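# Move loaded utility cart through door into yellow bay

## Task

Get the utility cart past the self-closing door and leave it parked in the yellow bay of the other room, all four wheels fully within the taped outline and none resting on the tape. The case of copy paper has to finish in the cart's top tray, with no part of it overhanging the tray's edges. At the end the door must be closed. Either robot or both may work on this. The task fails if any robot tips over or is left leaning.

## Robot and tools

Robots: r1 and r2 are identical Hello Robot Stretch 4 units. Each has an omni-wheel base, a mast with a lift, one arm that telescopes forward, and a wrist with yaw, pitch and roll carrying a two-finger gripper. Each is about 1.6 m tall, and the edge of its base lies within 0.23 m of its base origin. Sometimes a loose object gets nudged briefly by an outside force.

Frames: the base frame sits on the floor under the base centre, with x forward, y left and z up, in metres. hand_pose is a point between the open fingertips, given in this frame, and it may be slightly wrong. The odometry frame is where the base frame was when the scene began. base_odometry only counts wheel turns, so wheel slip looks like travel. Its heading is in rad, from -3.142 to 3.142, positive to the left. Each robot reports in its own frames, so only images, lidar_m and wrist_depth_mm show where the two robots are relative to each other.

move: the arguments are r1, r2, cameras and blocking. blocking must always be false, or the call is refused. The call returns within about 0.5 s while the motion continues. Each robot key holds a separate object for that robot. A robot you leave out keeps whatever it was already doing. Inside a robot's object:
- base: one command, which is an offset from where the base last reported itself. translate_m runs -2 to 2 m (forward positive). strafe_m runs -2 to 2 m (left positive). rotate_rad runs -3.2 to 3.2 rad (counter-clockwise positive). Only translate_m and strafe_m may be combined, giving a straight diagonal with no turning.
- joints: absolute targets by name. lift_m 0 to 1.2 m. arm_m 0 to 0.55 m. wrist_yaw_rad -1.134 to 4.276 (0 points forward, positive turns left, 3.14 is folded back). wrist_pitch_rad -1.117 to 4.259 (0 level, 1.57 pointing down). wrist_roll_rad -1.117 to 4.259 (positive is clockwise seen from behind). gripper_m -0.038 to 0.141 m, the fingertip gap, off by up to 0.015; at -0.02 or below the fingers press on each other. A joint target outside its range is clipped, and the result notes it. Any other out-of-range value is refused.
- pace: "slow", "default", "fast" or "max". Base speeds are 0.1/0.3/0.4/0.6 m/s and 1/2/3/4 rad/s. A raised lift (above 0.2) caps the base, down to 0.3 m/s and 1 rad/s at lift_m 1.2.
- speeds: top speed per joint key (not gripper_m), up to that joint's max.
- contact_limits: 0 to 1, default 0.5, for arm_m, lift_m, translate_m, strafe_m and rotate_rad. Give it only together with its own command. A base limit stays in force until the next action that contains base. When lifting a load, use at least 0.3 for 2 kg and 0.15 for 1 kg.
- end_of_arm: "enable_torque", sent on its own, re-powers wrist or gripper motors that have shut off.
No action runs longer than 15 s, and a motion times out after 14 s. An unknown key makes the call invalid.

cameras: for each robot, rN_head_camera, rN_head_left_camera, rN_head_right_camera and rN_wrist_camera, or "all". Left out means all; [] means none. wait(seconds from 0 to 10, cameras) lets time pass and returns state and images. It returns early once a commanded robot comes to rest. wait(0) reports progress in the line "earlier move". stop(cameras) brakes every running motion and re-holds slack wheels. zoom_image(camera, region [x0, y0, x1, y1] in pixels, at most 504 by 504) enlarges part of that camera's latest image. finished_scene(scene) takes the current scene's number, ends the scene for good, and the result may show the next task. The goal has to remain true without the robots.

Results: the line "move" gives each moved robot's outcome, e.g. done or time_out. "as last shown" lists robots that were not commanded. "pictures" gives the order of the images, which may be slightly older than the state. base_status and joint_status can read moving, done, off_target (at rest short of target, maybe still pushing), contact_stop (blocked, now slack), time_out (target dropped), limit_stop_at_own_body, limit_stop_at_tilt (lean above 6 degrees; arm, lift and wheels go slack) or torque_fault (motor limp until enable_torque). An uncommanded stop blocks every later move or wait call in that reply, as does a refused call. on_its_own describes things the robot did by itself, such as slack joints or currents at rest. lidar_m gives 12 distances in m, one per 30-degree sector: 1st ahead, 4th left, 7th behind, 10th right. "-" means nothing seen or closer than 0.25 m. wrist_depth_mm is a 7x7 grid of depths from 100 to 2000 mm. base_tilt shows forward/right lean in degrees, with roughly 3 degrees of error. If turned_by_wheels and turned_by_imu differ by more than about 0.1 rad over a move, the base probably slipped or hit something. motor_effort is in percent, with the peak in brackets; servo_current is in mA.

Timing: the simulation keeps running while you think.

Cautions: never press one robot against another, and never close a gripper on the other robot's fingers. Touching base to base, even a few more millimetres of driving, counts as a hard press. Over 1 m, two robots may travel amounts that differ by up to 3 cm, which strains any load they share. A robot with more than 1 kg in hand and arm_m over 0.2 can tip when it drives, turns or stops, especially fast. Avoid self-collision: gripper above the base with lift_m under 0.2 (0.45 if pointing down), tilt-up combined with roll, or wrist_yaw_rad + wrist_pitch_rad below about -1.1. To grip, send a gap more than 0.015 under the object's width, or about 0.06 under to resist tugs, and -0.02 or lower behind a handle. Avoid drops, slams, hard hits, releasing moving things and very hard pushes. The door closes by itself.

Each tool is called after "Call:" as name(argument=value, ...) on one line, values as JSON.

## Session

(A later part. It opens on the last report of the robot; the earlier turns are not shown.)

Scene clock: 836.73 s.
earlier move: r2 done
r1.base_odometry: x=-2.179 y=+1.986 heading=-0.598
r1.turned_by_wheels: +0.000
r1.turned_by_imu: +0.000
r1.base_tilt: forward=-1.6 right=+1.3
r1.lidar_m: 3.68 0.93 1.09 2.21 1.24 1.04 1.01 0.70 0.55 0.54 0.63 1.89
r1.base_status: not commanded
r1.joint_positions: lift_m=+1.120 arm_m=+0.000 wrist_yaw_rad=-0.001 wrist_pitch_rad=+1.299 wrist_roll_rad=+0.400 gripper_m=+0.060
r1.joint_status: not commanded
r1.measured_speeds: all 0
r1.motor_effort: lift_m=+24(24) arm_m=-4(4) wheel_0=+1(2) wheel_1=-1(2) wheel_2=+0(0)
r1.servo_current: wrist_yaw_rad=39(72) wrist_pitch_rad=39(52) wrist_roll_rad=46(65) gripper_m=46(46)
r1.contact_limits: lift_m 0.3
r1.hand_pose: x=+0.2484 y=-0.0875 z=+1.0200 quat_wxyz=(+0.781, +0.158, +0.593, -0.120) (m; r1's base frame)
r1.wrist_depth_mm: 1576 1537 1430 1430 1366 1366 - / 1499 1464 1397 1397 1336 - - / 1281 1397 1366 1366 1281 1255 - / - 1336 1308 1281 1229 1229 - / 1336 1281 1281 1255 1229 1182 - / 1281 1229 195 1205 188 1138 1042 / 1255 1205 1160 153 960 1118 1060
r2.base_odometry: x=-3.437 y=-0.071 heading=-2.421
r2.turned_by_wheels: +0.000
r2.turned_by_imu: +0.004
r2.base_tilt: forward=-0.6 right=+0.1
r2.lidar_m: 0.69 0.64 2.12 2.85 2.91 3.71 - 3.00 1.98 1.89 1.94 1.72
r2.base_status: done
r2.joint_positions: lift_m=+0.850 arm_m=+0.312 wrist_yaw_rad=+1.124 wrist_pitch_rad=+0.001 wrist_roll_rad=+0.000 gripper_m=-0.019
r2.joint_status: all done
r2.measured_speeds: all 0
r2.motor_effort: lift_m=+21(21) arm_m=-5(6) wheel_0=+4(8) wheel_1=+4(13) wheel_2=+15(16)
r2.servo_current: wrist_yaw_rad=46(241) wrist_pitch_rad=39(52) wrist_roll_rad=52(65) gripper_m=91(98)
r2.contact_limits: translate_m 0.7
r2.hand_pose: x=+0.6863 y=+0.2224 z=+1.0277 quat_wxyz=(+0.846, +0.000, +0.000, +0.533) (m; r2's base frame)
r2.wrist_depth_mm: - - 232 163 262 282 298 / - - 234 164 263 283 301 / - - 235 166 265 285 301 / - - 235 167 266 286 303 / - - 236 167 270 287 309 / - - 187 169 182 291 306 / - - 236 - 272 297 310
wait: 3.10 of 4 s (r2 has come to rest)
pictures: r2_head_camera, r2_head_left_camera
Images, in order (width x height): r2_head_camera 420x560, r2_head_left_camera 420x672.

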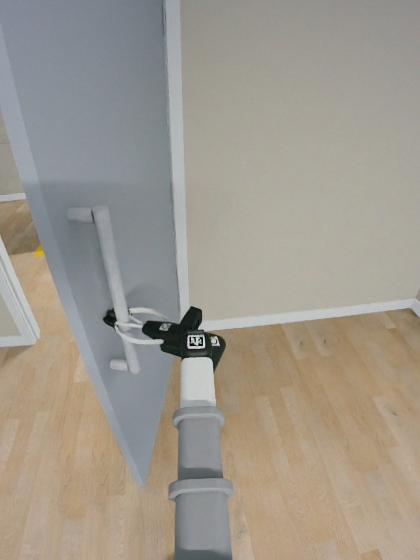

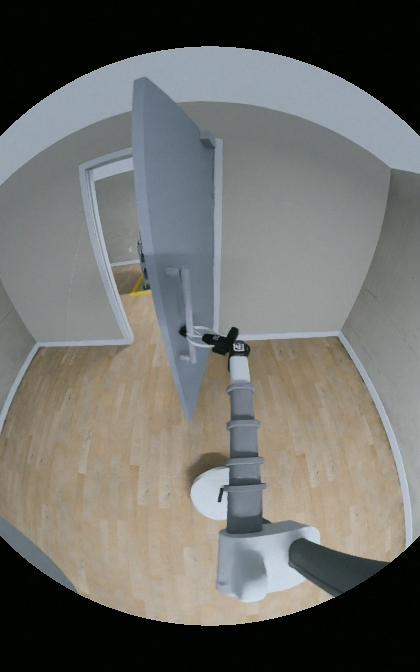

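Working well. Next three.

Call:
move(r2={"base":{"translate_m":0.006,"strafe_m":0.238},"joints":{"wrist_yaw_rad":0.89},"speeds":{"wrist_yaw_rad":0.1},"pace":"slow","contact_limits":{"translate_m":0.7}}, blocking=false, cameras=[])

Call:
wait(seconds=4, cameras=[])

Call:
move(r2={"base":{"translate_m":0.058,"strafe_m":0.23},"joints":{"wrist_yaw_rad":0.663},"speeds":{"wrist_yaw_rad":0.1},"pace":"slow","contact_limits":{"translate_m":0.7}}, blocking=false, cameras=[])

Call:
wait(seconds=4, cameras=["r2_head_left_camera","r2_head_camera"])

Scene clock: 843.23 s.
move: r2 moving
r1: as last shown
r1.base_tilt: forward=-1.5 right=+1.3
r1.lidar_m: 3.68 0.93 1.09 2.21 1.25 1.04 1.03 0.71 0.54 0.54 0.60 1.89
r1.motor_effort: lift_m=+24(24) arm_m=-4(4) wheel_0=+2(2) wheel_1=-1(2) wheel_2=+0(0)
r1.servo_current: wrist_yaw_rad=33(72) wrist_pitch_rad=33(46) wrist_roll_rad=39(52) gripper_m=39(46)
r1.contact_limits: lift_m 0.3
r1.wrist_depth_mm: 1576 1499 1430 1464 1397 1397 - / 1499 1430 1464 1336 1336 - - / 1281 1397 1366 1336 1281 1255 - / - 1336 1308 1281 1229 1229 - / 1336 1308 1255 1229 1205 1182 - / 1308 1255 196 1205 189 1138 1078 / 1229 1205 1182 153 946 1078 1042
r2.base_odometry: x=-3.428 y=-0.081 heading=-2.420
r2.turned_by_wheels: +0.001
r2.turned_by_imu: +0.001
r2.base_tilt: forward=-0.7 right=+0.0
r2.lidar_m: 0.68 0.65 2.09 2.84 2.90 3.73 - 3.05 2.08 1.89 1.94 1.75
r2.base_status: translate_m moving; strafe_m moving
r2.joint_positions: lift_m=+0.850 arm_m=+0.312 wrist_yaw_rad=+1.093 wrist_pitch_rad=+0.001 wrist_roll_rad=+0.000 gripper_m=-0.019
r2.joint_status: wrist_yaw_rad moving
r2.measured_speeds: translate_m=+0.002 strafe_m=+0.056 rotate_rad=-0.001 lift_m=+0.000 arm_m=+0.000 wrist_yaw_rad=-0.076 wrist_pitch_rad=+0.000 wrist_roll_rad=+0.000
r2.motor_effort: lift_m=+20(21) arm_m=-5(5) wheel_0=+1(5) wheel_1=+10(12) wheel_2=+2(13)
r2.servo_current: wrist_yaw_rad=111(124) wrist_pitch_rad=39(46) wrist_roll_rad=39(52) gripper_m=91(98)
r2.contact_limits: translate_m 0.7
r2.hand_pose: x=+0.6933 y=+0.2158 z=+1.0277 quat_wxyz=(+0.854, +0.000, +0.000, +0.520) (m; r2's base frame)
r2.wrist_depth_mm: - - 232 164 265 286 306 / - - 232 166 266 287 306 / - - 235 166 267 289 307 / - - 236 168 267 290 310 / - - 236 167 271 291 310 / - - 187 171 183 293 312 / - - 235 - 277 300 317
pictures: none
No camera images: "cameras" was empty.

Scene clock: 846.27 s.
earlier move: r2 done
r1.base_odometry: x=-2.179 y=+1.986 heading=-0.598
r1.turned_by_wheels: +0.000
r1.turned_by_imu: +0.000
r1.base_tilt: forward=-1.6 right=+1.2
r1.lidar_m: 3.66 0.91 1.10 2.20 1.25 1.03 1.03 0.69 0.54 0.54 0.63 1.85
r1.base_status: not commanded
r1.joint_positions: lift_m=+1.120 arm_m=+0.000 wrist_yaw_rad=-0.001 wrist_pitch_rad=+1.299 wrist_roll_rad=+0.400 gripper_m=+0.060
r1.joint_status: not commanded
r1.measured_speeds: all 0
r1.motor_effort: lift_m=+24(24) arm_m=-4(4) wheel_0=+1(2) wheel_1=-1(2) wheel_2=+0(0)
r1.servo_current: wrist_yaw_rad=46(72) wrist_pitch_rad=39(46) wrist_roll_rad=52(65) gripper_m=46(52)
r1.contact_limits: lift_m 0.3
r1.hand_pose: x=+0.2484 y=-0.0875 z=+1.0200 quat_wxyz=(+0.781, +0.158, +0.593, -0.120) (m; r1's base frame)
r1.wrist_depth_mm: 1576 1464 1430 1464 1397 1366 - / 1537 1430 1397 1366 1308 - - / 1308 1366 1336 1308 1308 1255 - / - 1308 1336 1255 1281 1205 - / 1308 1336 1281 1255 1205 1160 - / 1281 1255 196 1205 187 1160 1042 / 1255 1182 1160 153 931 1098 1060
r2.base_odometry: x=-3.285 y=-0.253 heading=-2.420
r2.turned_by_wheels: +0.000
r2.turned_by_imu: +0.004
r2.base_tilt: forward=-0.7 right=+0.1
r2.lidar_m: 0.71 0.71 2.05 2.61 2.66 3.42 - 3.36 2.30 2.13 2.17 1.68
r2.base_status: done
r2.joint_positions: lift_m=+0.850 arm_m=+0.312 wrist_yaw_rad=+0.906 wrist_pitch_rad=+0.001 wrist_roll_rad=+0.000 gripper_m=-0.019
r2.joint_status: all done
r2.measured_speeds: all 0
r2.motor_effort: lift_m=+21(21) arm_m=-5(6) wheel_0=+6(11) wheel_1=+5(14) wheel_2=+5(13)
r2.servo_current: wrist_yaw_rad=85(319) wrist_pitch_rad=39(52) wrist_roll_rad=52(65) gripper_m=91(98)
r2.contact_limits: translate_m 0.7
r2.hand_pose: x=+0.7297 y=+0.1731 z=+1.0277 quat_wxyz=(+0.899, +0.000, +0.000, +0.438) (m; r2's base frame)
r2.wrist_depth_mm: - - 233 163 264 281 301 / - - 234 167 264 282 300 / - - 236 166 266 283 300 / - - 236 169 265 285 304 / - - 237 168 268 285 304 / - - 188 169 183 290 309 / - - 236 - 273 293 309
wait: 3.03 of 4 s (r2 has come to rest)
pictures: none
No camera images: "cameras" was empty.

Scene clock: 846.77 s.
move: r2 moving
r1: as last shown
r1.base_tilt: forward=-1.6 right=+1.3
r1.lidar_m: 3.66 0.94 1.09 2.20 1.22 1.05 1.05 0.69 0.52 0.54 0.64 1.87
r1.servo_current: wrist_yaw_rad=39(65) wrist_pitch_rad=46(46) wrist_roll_rad=65(65) gripper_m=39(52)
r1.contact_limits: lift_m 0.3
r1.wrist_depth_mm: 1576 1499 1430 1430 1397 1336 - / 1537 1430 1430 1366 1336 - - / 1308 1366 1336 1336 1281 1281 - / - 1366 1308 1308 1255 1229 - / 1308 1281 1255 1205 1205 1182 - / 1281 1255 195 1205 189 1160 1042 / 1229 1205 1182 153 946 1118 1060
r2.base_odometry: x=-3.279 y=-0.265 heading=-2.419
r2.turned_by_wheels: +0.002
r2.turned_by_imu: +0.002
r2.base_tilt: forward=-0.7 right=+0.0
r2.lidar_m: 0.69 0.69 2.07 2.59 2.65 3.39 - 3.36 2.29 2.15 2.19 1.70
r2.base_status: translate_m moving; strafe_m moving
r2.joint_positions: lift_m=+0.850 arm_m=+0.312 wrist_yaw_rad=+0.874 wrist_pitch_rad=+0.001 wrist_roll_rad=+0.000 gripper_m=-0.019
r2.joint_status: wrist_yaw_rad moving
r2.measured_speeds: translate_m=+0.013 strafe_m=+0.050 rotate_rad=-0.001 lift_m=+0.000 arm_m=+0.000 wrist_yaw_rad=-0.076 wrist_pitch_rad=+0.000 wrist_roll_rad=+0.000
r2.motor_effort: lift_m=+21(21) arm_m=-5(6) wheel_0=+6(7) wheel_1=+11(12) wheel_2=+3(5)
r2.servo_current: wrist_yaw_rad=150(182) wrist_pitch_rad=39(46) wrist_roll_rad=46(59) gripper_m=91(98)
r2.contact_limits: translate_m 0.7
r2.hand_pose: x=+0.7352 y=+0.1650 z=+1.0277 quat_wxyz=(+0.906, +0.000, +0.000, +0.423) (m; r2's base frame)
r2.wrist_depth_mm: - - 231 166 264 285 301 / - - 233 166 265 285 303 / - - 235 167 267 286 304 / - - 236 167 267 287 307 / - - 236 167 273 290 312 / - - 188 168 182 294 310 / - - 236 - 274 300 314
pictures: none
No camera images: "cameras" was empty.

Scene clock: 849.90 s.
earlier move: r2 off_target
r1.base_odometry: x=-2.179 y=+1.986 heading=-0.598
r1.turned_by_wheels: +0.000
r1.turned_by_imu: +0.000
r1.base_tilt: forward=-1.6 right=+1.3
r1.lidar_m: 3.68 0.91 1.11 2.20 1.25 1.04 1.03 0.69 0.54 0.55 0.64 1.81
r1.base_status: not commanded
r1.joint_positions: lift_m=+1.120 arm_m=+0.000 wrist_yaw_rad=-0.001 wrist_pitch_rad=+1.299 wrist_roll_rad=+0.400 gripper_m=+0.060
r1.joint_status: not commanded
r1.measured_speeds: all 0
r1.motor_effort: lift_m=+24(24) arm_m=-4(5) wheel_0=+1(2) wheel_1=-1(2) wheel_2=+0(0)
r1.servo_current: wrist_yaw_rad=33(65) wrist_pitch_rad=46(52) wrist_roll_rad=59(72) gripper_m=46(52)
r1.contact_limits: lift_m 0.3
r1.hand_pose: x=+0.2484 y=-0.0875 z=+1.0200 quat_wxyz=(+0.781, +0.158, +0.593, -0.120) (m; r1's base frame)
r1.wrist_depth_mm: 1576 1499 1464 1464 1366 1397 - / 1537 1464 1397 1397 1336 - - / 1281 1397 1366 1308 1255 1255 - / - 1336 1308 1281 1255 1205 - / 1336 1308 1281 1255 1229 1182 - / 1281 1281 196 1182 187 1138 1042 / 1255 1182 1182 153 946 1098 1078
r2.base_odometry: x=-3.176 y=-0.464 heading=-2.419
r2.turned_by_wheels: +0.000
r2.turned_by_imu: +0.006
r2.base_tilt: forward=-0.6 right=+0.0
r2.lidar_m: 0.71 0.72 1.95 2.38 2.46 3.14 - 3.68 2.55 2.34 2.36 1.61
r2.base_status: done
r2.joint_positions: lift_m=+0.850 arm_m=+0.312 wrist_yaw_rad=+0.687 wrist_pitch_rad=+0.001 wrist_roll_rad=+0.000 gripper_m=-0.019
r2.joint_status: wrist_yaw_rad off_target (ended at +0.688, target +0.663)
r2.measured_speeds: all 0
r2.on_its_own: wrist_yaw_rad is at rest, and its servo_current (150 mA) is outside its rest range (0 to 104 mA)
r2.motor_effort: lift_m=+21(21) arm_m=-5(6) wheel_0=+6(16) wheel_1=+7(15) wheel_2=+8(8)
r2.servo_current: wrist_yaw_rad=150(423) wrist_pitch_rad=39(52) wrist_roll_rad=59(65) gripper_m=98(98)
r2.contact_limits: translate_m 0.7
r2.hand_pose: x=+0.7615 y=+0.1152 z=+1.0277 quat_wxyz=(+0.942, +0.000, +0.000, +0.337) (m; r2's base frame)
r2.wrist_depth_mm: - 226 234 164 263 281 298 / - 227 234 166 263 281 296 / - - 236 166 264 281 298 / - - 236 169 265 283 298 / - - 236 167 268 285 303 / - - 187 168 182 289 306 / - - 237 - 272 290 309
wait: 3.13 of 4 s (r2 has come to rest)
pictures: r2_head_camera, r2_head_left_camera
Images, in order (width x height): r2_head_camera 420x560, r2_head_left_camera 420x672.

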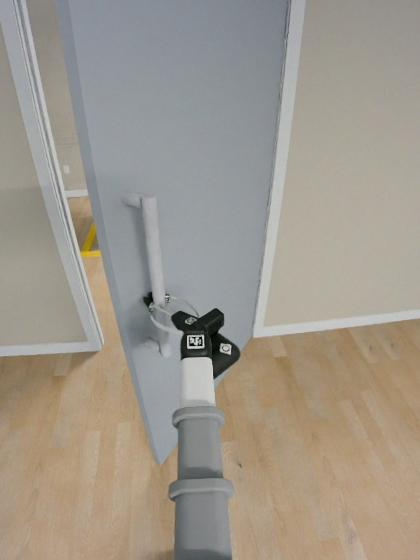

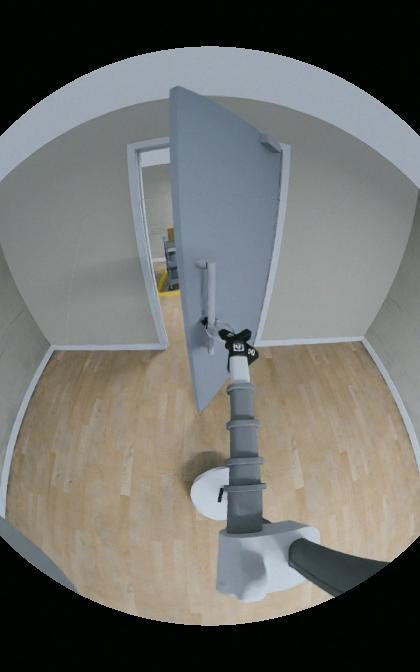

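Call:
move(r2={"base":{"translate_m":0.099,"strafe_m":0.168},"joints":{"wrist_yaw_rad":0.69},"pace":"slow","contact_limits":{"translate_m":0.7}}, blocking=false, cameras=[])

Call:
wait(seconds=4, cameras=["r2_head_left_camera"])

Call:
move(r2={"base":{"translate_m":0.134,"strafe_m":0.142},"joints":{"wrist_yaw_rad":0.6},"speeds":{"wrist_yaw_rad":0.1},"pace":"slow","contact_limits":{"translate_m":0.7}}, blocking=false, cameras=[])

Call:
wait(seconds=4, cameras=["r2_head_left_camera","r2_head_camera"])

Scene clock: 865.80 s.
move: r2 moving
r1: as last shown
r1.lidar_m: 3.66 0.91 1.09 2.19 1.27 1.05 1.05 0.70 0.55 0.55 0.64 1.78
r1.motor_effort: lift_m=+24(24) arm_m=-4(4) wheel_0=+2(2) wheel_1=-1(2) wheel_2=+0(0)
r1.servo_current: wrist_yaw_rad=39(59) wrist_pitch_rad=39(46) wrist_roll_rad=46(59) gripper_m=39(46)
r1.contact_limits: lift_m 0.3
r1.wrist_depth_mm: 1576 1499 1464 1430 1366 1397 - / 1537 1464 1430 1366 1366 - - / 1281 1366 1366 1308 1281 1255 - / - 1366 1336 1308 1229 1229 - / 1336 1281 1255 1229 1229 1182 - / 1336 1255 195 1205 188 1160 1025 / 1229 1205 1182 153 946 1098 1060
r2.base_odometry: x=-3.173 y=-0.476 heading=-2.417
r2.turned_by_wheels: +0.001
r2.turned_by_imu: +0.002
r2.base_tilt: forward=-0.6 right=+0.1
r2.lidar_m: 0.71 0.72 2.00 2.38 2.44 3.14 - 3.69 2.53 2.37 2.33 1.57
r2.base_status: translate_m moving; strafe_m moving
r2.joint_positions: lift_m=+0.850 arm_m=+0.312 wrist_yaw_rad=+0.693 wrist_pitch_rad=+0.001 wrist_roll_rad=+0.000 gripper_m=-0.019
r2.joint_status: wrist_yaw_rad moving
r2.measured_speeds: translate_m=+0.024 strafe_m=+0.042 rotate_rad=+0.003 lift_m=+0.000 arm_m=+0.000 wrist_yaw_rad=+0.000 wrist_pitch_rad=+0.000 wrist_roll_rad=+0.000
r2.motor_effort: lift_m=+21(21) arm_m=-5(6) wheel_0=+2(7) wheel_1=+10(11) wheel_2=+1(7)
r2.servo_current: wrist_yaw_rad=13(169) wrist_pitch_rad=39(46) wrist_roll_rad=46(59) gripper_m=85(98)
r2.contact_limits: translate_m 0.7
r2.hand_pose: x=+0.7607 y=+0.1170 z=+1.0277 quat_wxyz=(+0.941, +0.000, +0.000, +0.340) (m; r2's base frame)
r2.wrist_depth_mm: - - 234 164 260 279 291 / - - 236 167 262 278 291 / - - 236 165 263 279 297 / - - 237 169 263 282 297 / - - 238 167 266 283 297 / - - 189 168 184 285 301 / - - 236 - 270 287 300
pictures: none
No camera images: "cameras" was empty.

Scene clock: 868.53 s.
earlier move: r2 done
r1.base_odometry: x=-2.179 y=+1.986 heading=-0.598
r1.turned_by_wheels: +0.000
r1.turned_by_imu: +0.000
r1.base_tilt: forward=-1.6 right=+1.3
r1.lidar_m: 3.66 0.89 1.08 2.21 1.25 1.03 1.03 0.71 0.53 0.55 0.64 1.73
r1.base_status: not commanded
r1.joint_positions: lift_m=+1.120 arm_m=+0.000 wrist_yaw_rad=-0.001 wrist_pitch_rad=+1.299 wrist_roll_rad=+0.400 gripper_m=+0.060
r1.joint_status: not commanded
r1.measured_speeds: all 0
r1.motor_effort: lift_m=+24(24) arm_m=-4(4) wheel_0=+1(2) wheel_1=-1(2) wheel_2=+0(0)
r1.servo_current: wrist_yaw_rad=39(72) wrist_pitch_rad=39(52) wrist_roll_rad=52(65) gripper_m=39(52)
r1.contact_limits: lift_m 0.3
r1.hand_pose: x=+0.2484 y=-0.0875 z=+1.0200 quat_wxyz=(+0.781, +0.158, +0.593, -0.120) (m; r1's base frame)
r1.wrist_depth_mm: 1576 1537 1499 1464 1397 1366 - / 1464 1464 1430 1366 1308 - - / 1255 1397 1336 1308 1281 1281 - / - 1366 1336 1281 1255 1229 - / 1308 1308 1308 1255 1205 1182 - / 1308 1281 196 1229 188 1160 1042 / 1255 1182 1182 153 946 1078 1042
r2.base_odometry: x=-3.139 y=-0.656 heading=-2.419
r2.turned_by_wheels: -0.002
r2.turned_by_imu: +0.000
r2.base_tilt: forward=-0.6 right=+0.1
r2.lidar_m: 0.71 0.77 1.83 2.21 2.30 2.96 - 3.92 2.69 2.52 2.17 1.29
r2.base_status: done
r2.joint_positions: lift_m=+0.850 arm_m=+0.312 wrist_yaw_rad=+0.688 wrist_pitch_rad=+0.001 wrist_roll_rad=+0.000 gripper_m=-0.019
r2.joint_status: all done
r2.measured_speeds: all 0
r2.motor_effort: lift_m=+20(21) arm_m=-6(6) wheel_0=-8(9) wheel_1=+0(12) wheel_2=+3(7)
r2.servo_current: wrist_yaw_rad=46(169) wrist_pitch_rad=33(52) wrist_roll_rad=39(65) gripper_m=91(98)
r2.contact_limits: translate_m 0.7
r2.hand_pose: x=+0.7613 y=+0.1155 z=+1.0277 quat_wxyz=(+0.941, +0.000, +0.000, +0.337) (m; r2's base frame)
r2.wrist_depth_mm: - - 238 163 247 250 255 / 1983 - 239 165 248 253 257 / - - 241 166 250 254 258 / - - 243 167 251 255 259 / - - 244 168 253 256 262 / - - 185 168 180 259 263 / - - 246 - 256 260 266
wait: 2.73 of 4 s (r2 has come to rest)
pictures: r2_head_left_camera
Images, in order (width x height): r2_head_left_camera 420x672.

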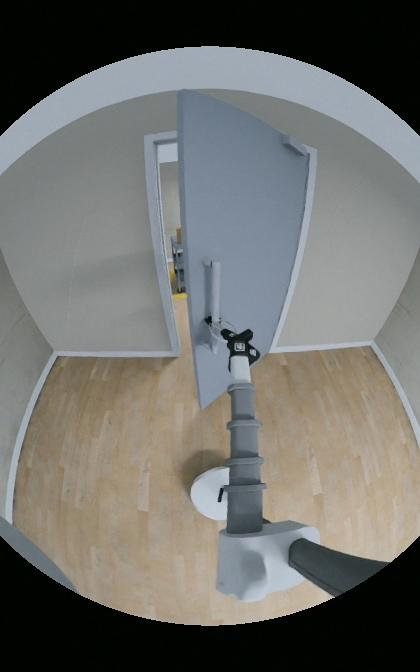

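Scene clock: 869.03 s.
move: r2 moving
r1: as last shown
r1.lidar_m: 3.68 0.93 1.11 2.22 1.26 1.05 1.04 0.71 0.56 0.52 0.62 1.71
r1.servo_current: wrist_yaw_rad=39(85) wrist_pitch_rad=46(46) wrist_roll_rad=52(52) gripper_m=46(46)
r1.contact_limits: lift_m 0.3
r1.wrist_depth_mm: 1618 1499 1499 1430 1397 1366 - / 1537 1464 1430 1336 1336 - - / 1281 1430 1336 1336 1308 1255 - / - 1366 1308 1281 1229 1205 - / 1308 1281 1255 1229 1205 1160 - / 1281 1255 196 1182 189 1138 1060 / 1229 1182 1182 153 931 1098 1078
r2.base_odometry: x=-3.139 y=-0.668 heading=-2.419
r2.turned_by_wheels: +0.000
r2.turned_by_imu: +0.000
r2.base_tilt: forward=-0.6 right=+0.0
r2.lidar_m: 0.73 0.82 1.84 2.22 2.28 2.98 - 3.93 2.68 2.52 2.12 1.28
r2.base_status: translate_m moving; strafe_m moving
r2.joint_positions: lift_m=+0.850 arm_m=+0.312 wrist_yaw_rad=+0.650 wrist_pitch_rad=+0.001 wrist_roll_rad=+0.000 gripper_m=-0.019
r2.joint_status: wrist_yaw_rad moving
r2.measured_speeds: translate_m=+0.034 strafe_m=+0.035 rotate_rad=+0.001 lift_m=+0.000 arm_m=+0.000 wrist_yaw_rad=-0.093 wrist_pitch_rad=+0.000 wrist_roll_rad=+0.000
r2.motor_effort: lift_m=+21(21) arm_m=-5(6) wheel_0=-4(11) wheel_1=+4(5) wheel_2=+0(2)
r2.servo_current: wrist_yaw_rad=33(91) wrist_pitch_rad=39(46) wrist_roll_rad=46(59) gripper_m=91(98)
r2.contact_limits: translate_m 0.7
r2.hand_pose: x=+0.7655 y=+0.1049 z=+1.0277 quat_wxyz=(+0.948, +0.000, +0.000, +0.319) (m; r2's base frame)
r2.wrist_depth_mm: - - 238 163 248 253 257 / 1983 - 240 165 249 254 258 / 1921 - 241 166 251 255 260 / 1921 - 241 166 252 258 262 / 1921 - 244 169 253 258 264 / 1921 - 185 171 180 260 265 / - - 245 - 257 264 265
pictures: none
No camera images: "cameras" was empty.

Scene clock: 871.73 s.
earlier move: r2 done
r1.base_odometry: x=-2.179 y=+1.986 heading=-0.598
r1.turned_by_wheels: +0.000
r1.turned_by_imu: +0.000
r1.base_tilt: forward=-1.6 right=+1.3
r1.lidar_m: 3.68 0.92 1.10 2.21 1.27 1.05 1.01 0.69 0.55 0.55 0.62 1.61
r1.base_status: not commanded
r1.joint_positions: lift_m=+1.120 arm_m=+0.000 wrist_yaw_rad=-0.001 wrist_pitch_rad=+1.299 wrist_roll_rad=+0.400 gripper_m=+0.060
r1.joint_status: not commanded
r1.measured_speeds: all 0
r1.motor_effort: lift_m=+24(24) arm_m=-4(5) wheel_0=+2(2) wheel_1=-1(2) wheel_2=+0(0)
r1.servo_current: wrist_yaw_rad=65(85) wrist_pitch_rad=46(52) wrist_roll_rad=52(72) gripper_m=39(52)
r1.contact_limits: lift_m 0.3
r1.hand_pose: x=+0.2484 y=-0.0875 z=+1.0200 quat_wxyz=(+0.781, +0.158, +0.593, -0.120) (m; r1's base frame)
r1.wrist_depth_mm: 1576 1537 1464 1464 1430 1336 - / 1464 1464 1397 1366 1336 - - / 1255 1336 1366 1336 1308 1281 - / - 1366 1336 1308 1205 1229 - / 1366 1308 1255 1229 1229 1205 - / 1281 1255 195 1205 188 1160 1042 / 1281 1182 1182 153 960 1138 1042
r2.base_odometry: x=-3.146 y=-0.851 heading=-2.419
r2.turned_by_wheels: +0.000
r2.turned_by_imu: +0.002
r2.base_tilt: forward=-0.6 right=+0.0
r2.lidar_m: 0.71 1.25 1.64 2.10 2.14 2.78 - 4.12 2.83 2.65 1.98 1.08
r2.base_status: done
r2.joint_positions: lift_m=+0.850 arm_m=+0.312 wrist_yaw_rad=+0.603 wrist_pitch_rad=+0.001 wrist_roll_rad=+0.000 gripper_m=-0.019
r2.joint_status: all done
r2.measured_speeds: all 0
r2.motor_effort: lift_m=+21(21) arm_m=-5(6) wheel_0=-2(11) wheel_1=+1(9) wheel_2=+5(5)
r2.servo_current: wrist_yaw_rad=46(104) wrist_pitch_rad=46(52) wrist_roll_rad=46(65) gripper_m=98(98)
r2.contact_limits: translate_m 0.7
r2.hand_pose: x=+0.7701 y=+0.0915 z=+1.0277 quat_wxyz=(+0.955, +0.000, +0.001, +0.297) (m; r2's base frame)
r2.wrist_depth_mm: - - 246 164 239 237 234 / - - 246 166 241 237 236 / - - 247 167 242 238 236 / - - 249 166 244 240 237 / - - 251 170 245 242 240 / - - 184 172 180 244 240 / - - - - 248 244 243
wait: 2.70 of 4 s (r2 has come to rest)
pictures: r2_head_camera, r2_head_left_camera
Images, in order (width x height): r2_head_camera 420x560, r2_head_left_camera 420x672.

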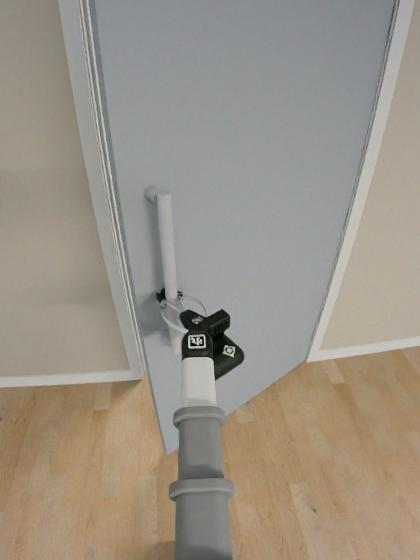

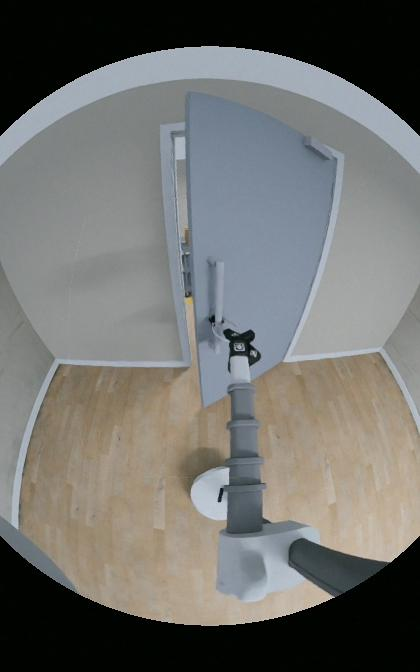

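Call:
move(r2={"base":{"translate_m":0.145,"strafe_m":0.165},"joints":{"wrist_yaw_rad":0.4},"speeds":{"wrist_yaw_rad":0.1},"pace":"slow","contact_limits":{"translate_m":0.7}}, blocking=false, cameras=[])

Call:
wait(seconds=4, cameras=["r2_head_left_camera"])

Call:
move(r2={"base":{"translate_m":0.17,"strafe_m":0.125},"joints":{"wrist_yaw_rad":0.2},"speeds":{"wrist_yaw_rad":0.1},"pace":"slow","contact_limits":{"translate_m":0.5}}, blocking=false, cameras=[])

Call:
wait(seconds=4, cameras=["r2_head_left_camera","r2_head_camera"])

Scene clock: 882.57 s.
move: r2 moving
r1: as last shown
r1.lidar_m: 3.68 0.91 1.07 2.21 1.25 1.04 1.02 0.69 0.56 0.56 0.63 1.63
r1.motor_effort: lift_m=+24(24) arm_m=-4(4) wheel_0=+2(2) wheel_1=-1(2) wheel_2=+0(0)
r1.servo_current: wrist_yaw_rad=39(59) wrist_pitch_rad=46(46) wrist_roll_rad=39(65) gripper_m=39(46)
r1.contact_limits: lift_m 0.3
r1.wrist_depth_mm: 1618 1499 1464 1464 1397 1336 - / 1499 1430 1430 1366 1336 - - / 1281 1397 1336 1336 1308 1255 - / - 1366 1281 1255 1255 1205 - / 1336 1281 1255 1255 1229 1182 - / 1308 1255 195 1205 188 1138 1042 / 1255 1205 1182 153 946 1078 1060
r2.base_odometry: x=-3.146 y=-0.863 heading=-2.418
r2.turned_by_wheels: +0.001
r2.turned_by_imu: +0.001
r2.base_tilt: forward=-0.6 right=+0.1
r2.lidar_m: 0.74 1.27 1.64 2.08 2.13 2.81 - 4.13 2.85 2.65 1.91 1.10
r2.base_status: translate_m moving; strafe_m moving
r2.joint_positions: lift_m=+0.850 arm_m=+0.312 wrist_yaw_rad=+0.567 wrist_pitch_rad=+0.001 wrist_roll_rad=+0.000 gripper_m=-0.019
r2.joint_status: wrist_yaw_rad moving
r2.measured_speeds: translate_m=+0.033 strafe_m=+0.037 rotate_rad=-0.001 lift_m=+0.000 arm_m=+0.000 wrist_yaw_rad=-0.078 wrist_pitch_rad=+0.000 wrist_roll_rad=+0.000
r2.motor_effort: lift_m=+21(21) arm_m=-5(6) wheel_0=+0(6) wheel_1=+8(8) wheel_2=+1(5)
r2.servo_current: wrist_yaw_rad=91(91) wrist_pitch_rad=39(46) wrist_roll_rad=46(59) gripper_m=91(91)
r2.contact_limits: translate_m 0.7
r2.hand_pose: x=+0.7732 y=+0.0813 z=+1.0277 quat_wxyz=(+0.960, +0.000, +0.001, +0.280) (m; r2's base frame)
r2.wrist_depth_mm: - - 244 163 241 238 236 / - - 246 166 242 239 237 / - - 247 167 243 240 239 / - - 248 167 245 242 240 / - - 249 168 246 244 241 / - - 185 169 180 244 243 / - 123 253 - 248 244 244
pictures: none
No camera images: "cameras" was empty.

Scene clock: 885.53 s.
earlier move: r2 done
r1.base_odometry: x=-2.179 y=+1.986 heading=-0.598
r1.turned_by_wheels: +0.000
r1.turned_by_imu: +0.000
r1.base_tilt: forward=-1.6 right=+1.3
r1.lidar_m: 3.66 0.93 1.09 2.19 1.27 1.04 1.03 0.71 0.56 0.54 0.63 1.52
r1.base_status: not commanded
r1.joint_positions: lift_m=+1.120 arm_m=+0.000 wrist_yaw_rad=-0.001 wrist_pitch_rad=+1.299 wrist_roll_rad=+0.400 gripper_m=+0.060
r1.joint_status: not commanded
r1.measured_speeds: all 0
r1.motor_effort: lift_m=+24(24) arm_m=-4(4) wheel_0=+2(2) wheel_1=-2(2) wheel_2=+0(0)
r1.servo_current: wrist_yaw_rad=65(72) wrist_pitch_rad=39(52) wrist_roll_rad=46(65) gripper_m=39(52)
r1.contact_limits: lift_m 0.3
r1.hand_pose: x=+0.2484 y=-0.0875 z=+1.0200 quat_wxyz=(+0.781, +0.158, +0.593, -0.120) (m; r1's base frame)
r1.wrist_depth_mm: 1576 1499 1464 1397 1397 1366 - / 1499 1464 1397 1366 1336 - - / 1308 1397 1336 1308 1281 1281 - / - 1366 1308 1281 1255 1182 - / 1308 1336 1281 1229 1205 1160 - / 1255 1255 195 1182 187 1138 1025 / 1229 1205 1182 153 946 1098 1042
r2.base_odometry: x=-3.146 y=-1.070 heading=-2.420
r2.turned_by_wheels: -0.002
r2.turned_by_imu: -0.008
r2.base_tilt: forward=-0.6 right=+0.1
r2.lidar_m: 0.70 1.12 1.44 1.95 2.00 2.59 - 4.37 3.01 2.79 1.74 0.95
r2.base_status: done
r2.joint_positions: lift_m=+0.850 arm_m=+0.312 wrist_yaw_rad=+0.396 wrist_pitch_rad=+0.001 wrist_roll_rad=+0.000 gripper_m=-0.019
r2.joint_status: all done
r2.measured_speeds: all 0
r2.motor_effort: lift_m=+21(21) arm_m=-5(6) wheel_0=-14(18) wheel_1=-4(9) wheel_2=+0(5)
r2.servo_current: wrist_yaw_rad=39(130) wrist_pitch_rad=39(46) wrist_roll_rad=52(59) gripper_m=91(98)
r2.contact_limits: translate_m 0.7
r2.hand_pose: x=+0.7828 y=+0.0305 z=+1.0277 quat_wxyz=(+0.981, +0.000, +0.001, +0.197) (m; r2's base frame)
r2.wrist_depth_mm: - - 243 164 241 241 240 / - - 244 166 242 242 241 / - - 246 166 245 243 242 / - - 247 167 244 244 243 / - - 249 168 247 245 246 / - - 183 169 180 247 247 / - 116 159 - 250 249 248
wait: 2.97 of 4 s (r2 has come to rest)
pictures: r2_head_left_camera
Images, in order (width x height): r2_head_left_camera 420x672.

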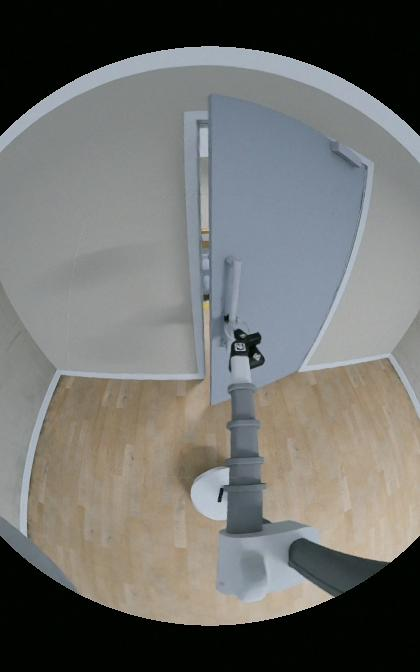

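Scene clock: 886.03 s.
move: r2 moving
r1: as last shown
r1.lidar_m: 3.68 0.92 1.09 2.23 1.26 1.04 1.03 0.67 0.55 0.55 0.61 1.50
r1.motor_effort: lift_m=+24(24) arm_m=-4(4) wheel_0=+2(2) wheel_1=-1(2) wheel_2=+0(0)
r1.servo_current: wrist_yaw_rad=46(65) wrist_pitch_rad=46(46) wrist_roll_rad=46(52) gripper_m=46(46)
r1.contact_limits: lift_m 0.3
r1.wrist_depth_mm: 1618 1499 1464 1397 1366 1366 - / 1499 1464 1397 1430 1336 - - / 1281 1430 1366 1336 1281 1229 - / - 1366 1336 1308 1255 1205 - / 1336 1308 1281 1255 1182 1160 - / 1308 1229 195 1205 188 1138 1042 / 1255 1205 1182 153 946 1118 1042
r2.base_odometry: x=-3.148 y=-1.084 heading=-2.421
r2.turned_by_wheels: -0.001
r2.turned_by_imu: -0.001
r2.base_tilt: forward=-0.6 right=+0.1
r2.lidar_m: 0.74 1.09 1.42 1.93 1.97 2.57 - 4.42 3.01 2.81 1.70 0.94
r2.base_status: translate_m moving; strafe_m moving
r2.joint_positions: lift_m=+0.850 arm_m=+0.312 wrist_yaw_rad=+0.358 wrist_pitch_rad=+0.001 wrist_roll_rad=+0.000 gripper_m=-0.019
r2.joint_status: wrist_yaw_rad moving
r2.measured_speeds: translate_m=+0.043 strafe_m=+0.032 rotate_rad=+0.003 lift_m=+0.000 arm_m=+0.000 wrist_yaw_rad=-0.095 wrist_pitch_rad=+0.000 wrist_roll_rad=+0.000
r2.motor_effort: lift_m=+21(21) arm_m=-5(6) wheel_0=-12(13) wheel_1=+4(4) wheel_2=-2(4)
r2.servo_current: wrist_yaw_rad=33(98) wrist_pitch_rad=39(46) wrist_roll_rad=46(59) gripper_m=85(98)
r2.contact_limits: translate_m 0.5
r2.hand_pose: x=+0.7838 y=+0.0192 z=+1.0277 quat_wxyz=(+0.984, +0.000, +0.001, +0.178) (m; r2's base frame)
r2.wrist_depth_mm: - - 243 165 243 242 244 / - - 243 166 244 245 244 / - - 245 167 245 246 245 / - - 246 166 246 247 247 / - - 247 167 248 248 249 / - - 183 168 181 250 250 / - 119 250 - 251 251 251
pictures: none
No camera images: "cameras" was empty.

Scene clock: 888.83 s.
earlier move: r2 done
r1.base_odometry: x=-2.179 y=+1.986 heading=-0.598
r1.turned_by_wheels: +0.000
r1.turned_by_imu: +0.000
r1.base_tilt: forward=-1.6 right=+1.3
r1.lidar_m: 3.68 0.93 1.06 2.23 1.26 1.05 1.02 0.70 0.56 0.54 0.62 1.33
r1.base_status: not commanded
r1.joint_positions: lift_m=+1.120 arm_m=+0.000 wrist_yaw_rad=-0.001 wrist_pitch_rad=+1.299 wrist_roll_rad=+0.400 gripper_m=+0.060
r1.joint_status: not commanded
r1.measured_speeds: all 0
r1.motor_effort: lift_m=+24(24) arm_m=-4(4) wheel_0=+0(2) wheel_1=-1(2) wheel_2=+0(0)
r1.servo_current: wrist_yaw_rad=59(78) wrist_pitch_rad=39(52) wrist_roll_rad=39(72) gripper_m=46(52)
r1.contact_limits: lift_m 0.3
r1.hand_pose: x=+0.2484 y=-0.0875 z=+1.0200 quat_wxyz=(+0.781, +0.158, +0.593, -0.120) (m; r1's base frame)
r1.wrist_depth_mm: 1576 1499 1464 1430 1397 1336 - / 1499 1464 1397 1336 1308 - - / 1281 1397 1308 1281 1308 1281 - / - 1336 1308 1281 1229 1229 - / 1308 1281 1255 1255 1205 1182 - / 1229 1281 195 1205 187 1138 1042 / 1255 1205 1160 153 960 1098 1078
r2.base_odometry: x=-3.191 y=-1.276 heading=-2.422
r2.turned_by_wheels: -0.001
r2.turned_by_imu: -0.013
r2.base_tilt: forward=-0.6 right=+0.1
r2.lidar_m: 0.71 0.91 1.16 1.82 1.86 2.40 - 4.65 3.13 2.92 1.46 0.89
r2.base_status: done
r2.joint_positions: lift_m=+0.850 arm_m=+0.312 wrist_yaw_rad=+0.194 wrist_pitch_rad=+0.001 wrist_roll_rad=+0.000 gripper_m=-0.019
r2.joint_status: all done
r2.measured_speeds: all 0
r2.motor_effort: lift_m=+20(21) arm_m=-6(6) wheel_0=-17(22) wheel_1=-4(6) wheel_2=-3(13)
r2.servo_current: wrist_yaw_rad=33(98) wrist_pitch_rad=46(52) wrist_roll_rad=39(65) gripper_m=85(98)
r2.contact_limits: translate_m 0.5
r2.hand_pose: x=+0.7829 y=-0.0301 z=+1.0277 quat_wxyz=(+0.995, +0.000, +0.001, +0.097) (m; r2's base frame)
r2.wrist_depth_mm: 387 377 242 163 242 243 - / 389 379 244 165 244 245 245 / 394 384 245 166 245 246 246 / 397 384 246 166 248 247 247 / 399 387 248 168 250 249 249 / 402 389 248 168 181 250 251 / 404 392 250 - 251 252 252
wait: 2.80 of 4 s (r2 has come to rest)
pictures: r2_head_camera, r2_head_left_camera
Images, in order (width x height): r2_head_camera 420x560, r2_head_left_camera 420x672.

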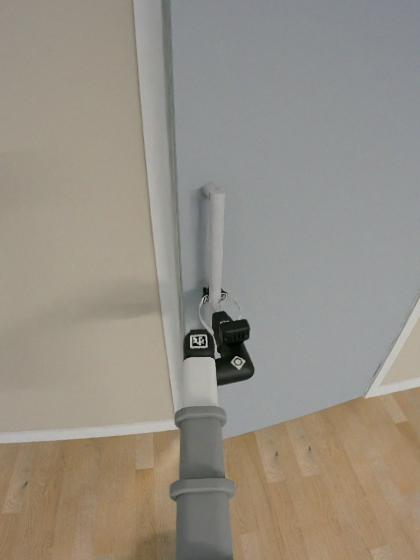

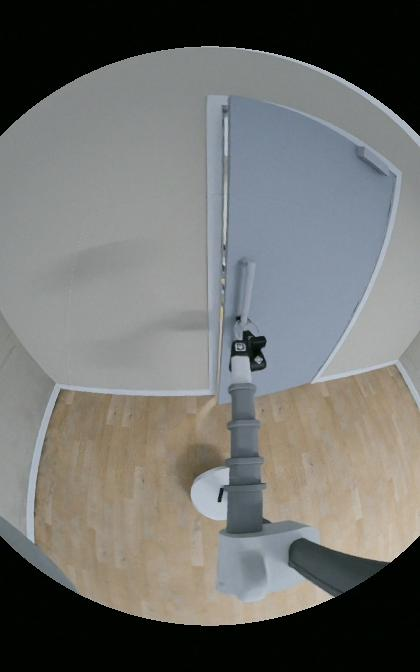

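Near shut; final push.

Call:
move(r2={"base":{"translate_m":0.18,"strafe_m":0.06},"joints":{"wrist_yaw_rad":0.05},"speeds":{"wrist_yaw_rad":0.08},"pace":"slow","contact_limits":{"translate_m":0.4}}, blocking=false, cameras=[])

Call:
wait(seconds=4, cameras=["r2_head_left_camera","r1_head_left_camera"])

Scene clock: 894.23 s.
move: r2 moving
r1: as last shown
r1.lidar_m: 3.68 0.93 1.10 2.19 1.23 1.05 1.03 0.69 0.55 0.54 0.63 1.32
r1.motor_effort: lift_m=+24(24) arm_m=-4(4) wheel_0=+1(2) wheel_1=-1(2) wheel_2=+0(0)
r1.servo_current: wrist_yaw_rad=46(59) wrist_pitch_rad=39(46) wrist_roll_rad=52(65) gripper_m=46(46)
r1.contact_limits: lift_m 0.3
r1.wrist_depth_mm: 1576 1537 1499 1430 1397 1336 - / 1499 1464 1430 1366 1336 - - / 1281 1397 1366 1336 1281 1255 - / - 1336 1308 1308 1255 1229 - / 1336 1308 1281 1205 1205 1160 - / 1308 1281 195 1229 188 1138 1042 / 1229 1205 1138 153 931 1098 1042
r2.base_odometry: x=-3.198 y=-1.288 heading=-2.422
r2.turned_by_wheels: +0.000
r2.turned_by_imu: +0.000
r2.base_tilt: forward=-0.7 right=+0.0
r2.lidar_m: 0.71 0.92 1.20 1.82 1.87 2.36 - 4.65 3.11 2.90 1.43 0.86
r2.base_status: translate_m moving; strafe_m moving
r2.joint_positions: lift_m=+0.850 arm_m=+0.312 wrist_yaw_rad=+0.165 wrist_pitch_rad=+0.001 wrist_roll_rad=+0.000 gripper_m=-0.019
r2.joint_status: wrist_yaw_rad moving
r2.measured_speeds: translate_m=+0.049 strafe_m=+0.016 rotate_rad=+0.002 lift_m=+0.000 arm_m=+0.000 wrist_yaw_rad=-0.077 wrist_pitch_rad=+0.000 wrist_roll_rad=+0.000
r2.motor_effort: lift_m=+21(21) arm_m=-6(6) wheel_0=+0(15) wheel_1=+3(6) wheel_2=-8(9)
r2.servo_current: wrist_yaw_rad=33(65) wrist_pitch_rad=46(46) wrist_roll_rad=46(52) gripper_m=85(91)
r2.contact_limits: translate_m 0.4
r2.hand_pose: x=+0.7819 y=-0.0387 z=+1.0277 quat_wxyz=(+0.997, +0.000, +0.001, +0.083) (m; r2's base frame)
r2.wrist_depth_mm: 375 364 241 164 243 245 246 / 375 366 243 166 245 246 248 / 375 370 244 167 246 247 248 / 379 373 245 165 247 249 250 / 382 373 246 167 250 251 252 / 384 377 185 170 180 252 253 / 389 379 249 - 253 253 255
pictures: none
No camera images: "cameras" was empty.

Scene clock: 896.87 s.
earlier move: r2 done
r1.base_odometry: x=-2.179 y=+1.986 heading=-0.598
r1.turned_by_wheels: +0.000
r1.turned_by_imu: +0.000
r1.base_tilt: forward=-1.6 right=+1.3
r1.lidar_m: 3.66 0.91 1.10 2.22 1.25 1.05 1.04 0.70 0.55 0.55 0.61 1.16
r1.base_status: not commanded
r1.joint_positions: lift_m=+1.120 arm_m=+0.000 wrist_yaw_rad=-0.001 wrist_pitch_rad=+1.299 wrist_roll_rad=+0.400 gripper_m=+0.060
r1.joint_status: not commanded
r1.measured_speeds: all 0
r1.motor_effort: lift_m=+24(24) arm_m=-4(4) wheel_0=+1(2) wheel_1=-1(2) wheel_2=+0(0)
r1.servo_current: wrist_yaw_rad=72(72) wrist_pitch_rad=39(52) wrist_roll_rad=52(65) gripper_m=39(46)
r1.contact_limits: lift_m 0.3
r1.hand_pose: x=+0.2484 y=-0.0875 z=+1.0200 quat_wxyz=(+0.781, +0.158, +0.593, -0.120) (m; r1's base frame)
r1.wrist_depth_mm: 1576 1499 1499 1430 1366 1281 - / 1499 1464 1430 1397 1336 - - / 1281 1430 1397 1366 1281 1255 - / - 1336 1308 1308 1229 1229 - / 1336 1308 1255 1255 1205 1205 - / 1308 1281 195 1205 188 1118 1042 / 1255 1205 1182 153 946 1098 1042
r2.base_odometry: x=-3.286 y=-1.440 heading=-2.423
r2.turned_by_wheels: -0.001
r2.turned_by_imu: +0.016
r2.base_tilt: forward=-2.2 right=+0.9
r2.lidar_m: 0.71 0.76 0.97 1.78 1.83 2.37 3.63 3.45 3.16 2.95 1.14 0.77
r2.base_status: done
r2.joint_positions: lift_m=+0.850 arm_m=+0.312 wrist_yaw_rad=+0.037 wrist_pitch_rad=+0.009 wrist_roll_rad=+0.000 gripper_m=-0.019
r2.joint_status: all done
r2.measured_speeds: all 0
r2.motor_effort: lift_m=+20(21) arm_m=+8(9) wheel_0=+5(15) wheel_1=+5(10) wheel_2=-26(26)
r2.servo_current: wrist_yaw_rad=78(91) wrist_pitch_rad=59(59) wrist_roll_rad=46(59) gripper_m=59(91)
r2.contact_limits: translate_m 0.4
r2.hand_pose: x=+0.7740 y=-0.0768 z=+1.0255 quat_wxyz=(+1.000, +0.000, +0.004, +0.018) (m; r2's base frame)
r2.wrist_depth_mm: 203 204 219 142 224 225 225 / 206 206 221 144 224 227 229 / 217 208 222 145 227 228 229 / 208 208 224 145 229 231 232 / 220 211 225 148 230 231 233 / 223 212 188 149 181 234 236 / 224 212 229 - 234 236 236
wait: 2.63 of 4 s (r2 has come to rest)
pictures: r1_head_left_camera, r2_head_left_camera
Images, in order (width x height): r1_head_left_camera 420x672, r2_head_left_camera 420x672.

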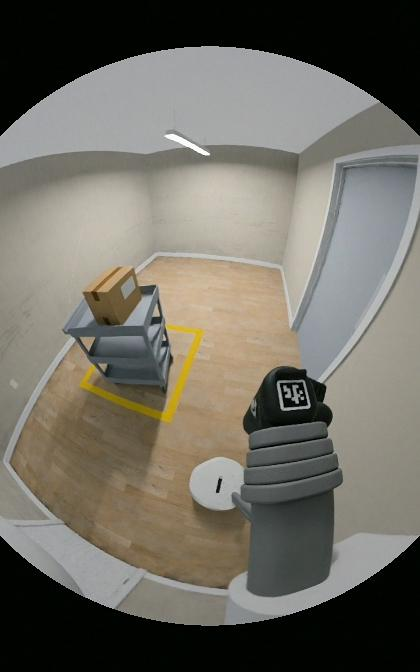

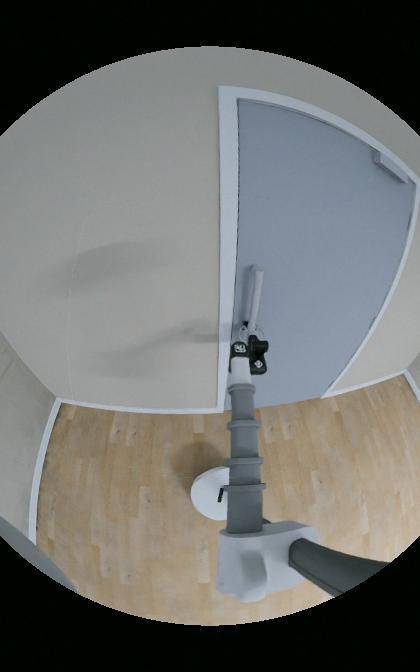

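Call:
move(r2={"joints":{"gripper_m":0.12}}, blocking=false, cameras=[])

Call:
wait(seconds=3, cameras=[])

Call:
move(r2={"base":{"translate_m":-0.2},"pace":"slow"}, blocking=false, cameras=[])

Call:
wait(seconds=4, cameras=["r2_head_left_camera","r2_head_camera","r1_head_left_camera"])

Call:
zoom_image(camera="r1_head_left_camera", region=[270, 130, 420, 380])

Scene clock: 903.47 s.
move: r2 moving
r1: as last shown
r1.base_tilt: forward=-1.6 right=+1.2
r1.lidar_m: 3.67 0.93 1.10 2.21 1.23 1.03 1.03 0.70 0.56 0.55 0.62 1.18
r1.servo_current: wrist_yaw_rad=52(52) wrist_pitch_rad=39(46) wrist_roll_rad=59(59) gripper_m=46(46)
r1.contact_limits: lift_m 0.3
r1.wrist_depth_mm: 1576 1499 1430 1430 1397 1308 - / 1499 1464 1397 1397 1336 - - / 1281 1397 1366 1308 1255 1255 - / - 1336 1308 1255 1255 1182 - / 1308 1308 1255 1205 1205 1160 - / 1308 1229 195 1182 189 1138 1025 / 1229 1205 1182 153 946 1098 1060
r2.base_odometry: x=-3.286 y=-1.440 heading=-2.423
r2.turned_by_wheels: +0.000
r2.turned_by_imu: +0.001
r2.base_tilt: forward=-2.4 right=+1.1
r2.lidar_m: 0.70 0.75 0.98 1.78 1.84 2.39 3.27 3.11 3.16 2.93 1.15 0.76
r2.base_status: not commanded
r2.joint_positions: lift_m=+0.850 arm_m=+0.312 wrist_yaw_rad=+0.037 wrist_pitch_rad=+0.010 wrist_roll_rad=+0.000 gripper_m=+0.005
r2.joint_status: gripper_m moving
r2.measured_speeds: translate_m=+0.000 strafe_m=+0.000 rotate_rad=+0.000 lift_m=+0.000 arm_m=+0.000 wrist_yaw_rad=+0.000 wrist_pitch_rad=+0.006 wrist_roll_rad=+0.000
r2.motor_effort: lift_m=+20(21) arm_m=+9(9) wheel_0=+4(5) wheel_1=+5(6) wheel_2=-25(26)
r2.servo_current: wrist_yaw_rad=72(91) wrist_pitch_rad=46(65) wrist_roll_rad=46(52) gripper_m=98(98)
r2.contact_limits: translate_m 0.4
r2.hand_pose: x=+0.7740 y=-0.0768 z=+1.0252 quat_wxyz=(+1.000, +0.000, +0.005, +0.018) (m; r2's base frame)
r2.wrist_depth_mm: 206 207 222 146 226 227 229 / 220 210 224 147 227 229 231 / 221 211 225 148 229 231 232 / 223 213 227 148 231 233 235 / 224 214 229 150 233 236 237 / 226 215 193 152 185 237 239 / 228 216 234 - 237 240 240
pictures: none
No camera images: "cameras" was empty.

Scene clock: 905.13 s.
earlier move: r2 done
r1.base_odometry: x=-2.179 y=+1.986 heading=-0.598
r1.turned_by_wheels: +0.000
r1.turned_by_imu: +0.000
r1.base_tilt: forward=-1.6 right=+1.2
r1.lidar_m: 3.68 0.93 1.09 2.23 1.23 1.04 1.02 0.68 0.55 0.54 0.64 1.19
r1.base_status: not commanded
r1.joint_positions: lift_m=+1.120 arm_m=+0.000 wrist_yaw_rad=-0.001 wrist_pitch_rad=+1.299 wrist_roll_rad=+0.400 gripper_m=+0.060
r1.joint_status: not commanded
r1.measured_speeds: all 0
r1.motor_effort: lift_m=+24(24) arm_m=-4(4) wheel_0=+2(2) wheel_1=-2(2) wheel_2=+0(0)
r1.servo_current: wrist_yaw_rad=52(59) wrist_pitch_rad=39(46) wrist_roll_rad=52(65) gripper_m=39(52)
r1.contact_limits: lift_m 0.3
r1.hand_pose: x=+0.2484 y=-0.0875 z=+1.0200 quat_wxyz=(+0.781, +0.158, +0.593, -0.120) (m; r1's base frame)
r1.wrist_depth_mm: 1576 1499 1499 1430 1430 1336 - / 1499 1464 1397 1397 1336 - - / 1281 1397 1397 1308 1308 1255 - / - 1336 1308 1281 1255 1205 - / 1336 1281 1255 1229 1229 1182 - / 1281 1255 195 1182 189 1160 1025 / 1255 1182 1182 153 946 1118 1060
r2.base_odometry: x=-3.286 y=-1.440 heading=-2.423
r2.turned_by_wheels: +0.000
r2.turned_by_imu: +0.001
r2.base_tilt: forward=-2.3 right=+1.0
r2.lidar_m: 0.68 0.74 1.01 1.79 1.83 2.36 3.33 3.17 3.17 2.93 1.20 0.79
r2.base_status: not commanded
r2.joint_positions: lift_m=+0.850 arm_m=+0.312 wrist_yaw_rad=+0.037 wrist_pitch_rad=+0.010 wrist_roll_rad=+0.000 gripper_m=+0.120
r2.joint_status: all done
r2.measured_speeds: all 0
r2.motor_effort: lift_m=+20(21) arm_m=+8(9) wheel_0=+4(5) wheel_1=+5(6) wheel_2=-24(26)
r2.servo_current: wrist_yaw_rad=85(91) wrist_pitch_rad=59(65) wrist_roll_rad=39(59) gripper_m=59(130)
r2.contact_limits: translate_m 0.4
r2.hand_pose: x=+0.7740 y=-0.0768 z=+1.0251 quat_wxyz=(+1.000, +0.000, +0.005, +0.018) (m; r2's base frame)
r2.wrist_depth_mm: 206 207 221 146 226 226 229 / 217 208 224 147 228 229 230 / 219 210 225 148 229 231 231 / 222 213 227 148 231 233 236 / 224 213 229 150 233 235 236 / 225 215 192 151 187 236 238 / 228 216 233 - 236 239 240
wait: 1.67 of 3 s (r2 has come to rest)
pictures: none
No camera images: "cameras" was empty.

Scene clock: 905.63 s.
move: r2 moving
r1: as last shown
r1.base_tilt: forward=-1.6 right=+1.3
r1.lidar_m: 3.66 0.93 1.10 2.21 1.24 1.05 1.02 0.69 0.54 0.54 0.63 1.17
r1.servo_current: wrist_yaw_rad=52(72) wrist_pitch_rad=39(46) wrist_roll_rad=52(65) gripper_m=33(46)
r1.contact_limits: lift_m 0.3
r1.wrist_depth_mm: 1576 1464 1464 1464 1397 1281 - / 1499 1464 1430 1397 1281 - - / 1281 1397 1336 1336 1281 1281 - / - 1336 1281 1255 1255 1182 - / 1308 1281 1281 1229 1229 1182 - / 1281 1255 195 1205 187 1160 1042 / 1229 1182 1182 153 931 1098 1042
r2.base_odometry: x=-3.277 y=-1.432 heading=-2.424
r2.turned_by_wheels: -0.001
r2.turned_by_imu: -0.006
r2.base_tilt: forward=-1.8 right=+0.7
r2.lidar_m: 0.68 0.75 0.97 1.79 1.85 2.35 - 4.69 3.18 2.94 1.18 0.80
r2.base_status: translate_m moving
r2.joint_positions: lift_m=+0.850 arm_m=+0.312 wrist_yaw_rad=+0.037 wrist_pitch_rad=+0.010 wrist_roll_rad=+0.000 gripper_m=+0.120
r2.joint_status: not commanded
r2.measured_speeds: translate_m=-0.049 strafe_m=+0.000 rotate_rad=-0.002 lift_m=+0.000 arm_m=+0.000 wrist_yaw_rad=+0.000 wrist_pitch_rad=+0.000 wrist_roll_rad=+0.000
r2.motor_effort: lift_m=+21(21) arm_m=+8(9) wheel_0=-4(7) wheel_1=-4(6) wheel_2=-9(23)
r2.servo_current: wrist_yaw_rad=78(85) wrist_pitch_rad=59(65) wrist_roll_rad=46(59) gripper_m=52(59)
r2.hand_pose: x=+0.7740 y=-0.0768 z=+1.0251 quat_wxyz=(+1.000, +0.000, +0.005, +0.018) (m; r2's base frame)
r2.wrist_depth_mm: 207 208 223 147 226 229 229 / 219 209 224 147 229 230 233 / 220 211 226 148 230 231 234 / 223 212 229 150 232 234 236 / 224 213 229 150 235 236 237 / 226 215 191 152 186 237 239 / 228 215 232 - 237 240 241
pictures: none
No camera images: "cameras" was empty.

Scene clock: 908.43 s.
earlier move: r2 done
r1.base_odometry: x=-2.179 y=+1.986 heading=-0.598
r1.turned_by_wheels: +0.000
r1.turned_by_imu: +0.000
r1.base_tilt: forward=-1.6 right=+1.3
r1.lidar_m: 3.66 0.91 1.11 2.22 1.26 1.03 1.03 0.69 0.56 0.53 0.62 1.17
r1.base_status: not commanded
r1.joint_positions: lift_m=+1.120 arm_m=+0.000 wrist_yaw_rad=-0.001 wrist_pitch_rad=+1.299 wrist_roll_rad=+0.400 gripper_m=+0.060
r1.joint_status: not commanded
r1.measured_speeds: all 0
r1.motor_effort: lift_m=+24(24) arm_m=-4(4) wheel_0=+1(2) wheel_1=-1(2) wheel_2=+0(0)
r1.servo_current: wrist_yaw_rad=46(72) wrist_pitch_rad=46(52) wrist_roll_rad=52(65) gripper_m=39(46)
r1.contact_limits: lift_m 0.3
r1.hand_pose: x=+0.2484 y=-0.0875 z=+1.0200 quat_wxyz=(+0.781, +0.158, +0.593, -0.120) (m; r1's base frame)
r1.wrist_depth_mm: 1537 1499 1464 1397 1430 1308 - / 1464 1430 1430 1366 1366 - - / 1281 1397 1366 1336 1281 1255 - / - 1366 1336 1281 1229 1229 - / 1336 1281 1255 1229 1205 1205 - / 1281 1255 196 1205 188 1138 1008 / 1229 1160 1182 153 960 1098 1060
r2.base_odometry: x=-3.136 y=-1.308 heading=-2.423
r2.turned_by_wheels: +0.001
r2.turned_by_imu: -0.011
r2.base_tilt: forward=-0.7 right=+0.1
r2.lidar_m: 0.84 0.92 1.22 1.78 1.82 2.32 - 4.74 3.20 2.98 1.48 0.99
r2.base_status: done
r2.joint_positions: lift_m=+0.850 arm_m=+0.312 wrist_yaw_rad=+0.047 wrist_pitch_rad=+0.004 wrist_roll_rad=+0.000 gripper_m=+0.120
r2.joint_status: not commanded
r2.measured_speeds: all 0
r2.motor_effort: lift_m=+20(21) arm_m=+7(9) wheel_0=-4(14) wheel_1=-4(9) wheel_2=+4(23)
r2.servo_current: wrist_yaw_rad=52(85) wrist_pitch_rad=46(65) wrist_roll_rad=46(59) gripper_m=52(59)
r2.hand_pose: x=+0.7749 y=-0.0737 z=+1.0269 quat_wxyz=(+1.000, +0.000, +0.002, +0.024) (m; r2's base frame)
r2.wrist_depth_mm: 377 379 368 382 384 384 387 / 379 382 370 384 387 387 389 / 384 384 375 389 389 389 392 / 384 387 375 389 392 394 394 / 387 387 377 392 394 394 399 / 389 389 217 317 394 397 399 / 392 394 379 - 397 402 404
wait: 2.80 of 4 s (r2 has come to rest)
pictures: r1_head_left_camera, r2_head_camera, r2_head_left_camera
Images, in order (width x height): r1_head_left_camera 420x672, r2_head_camera 420x560, r2_head_left_camera 420x672.

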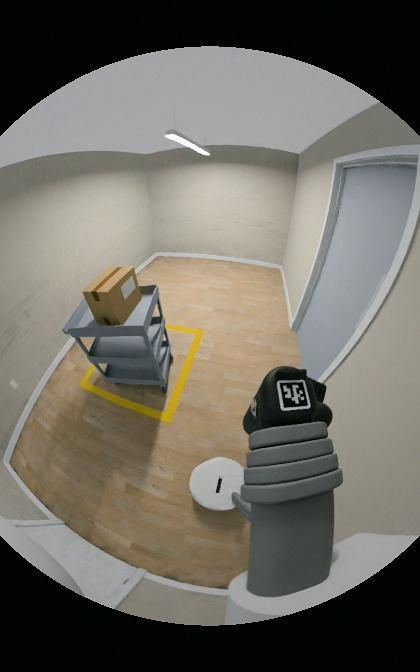

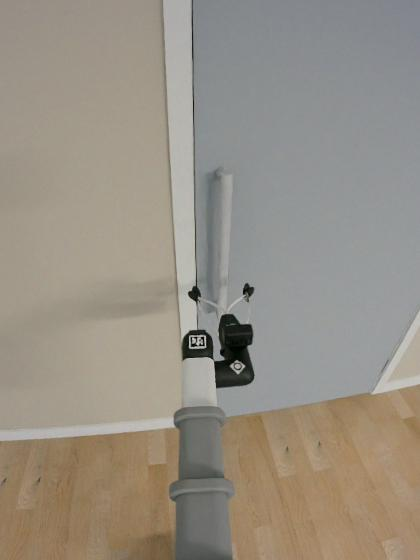

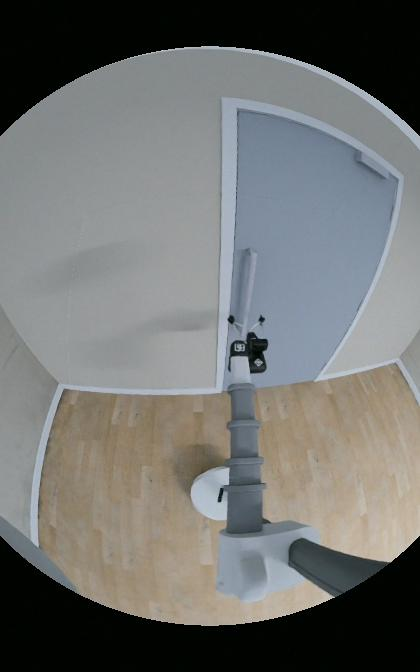

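Scaled by 2.016 from the camera's 420x672 image, which has a finer 600x960 frame.

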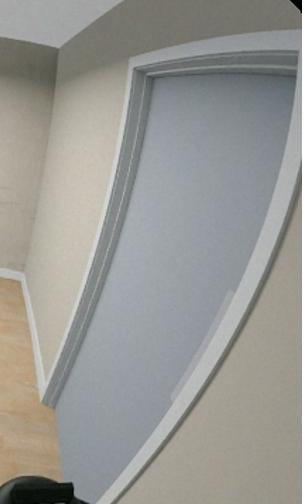

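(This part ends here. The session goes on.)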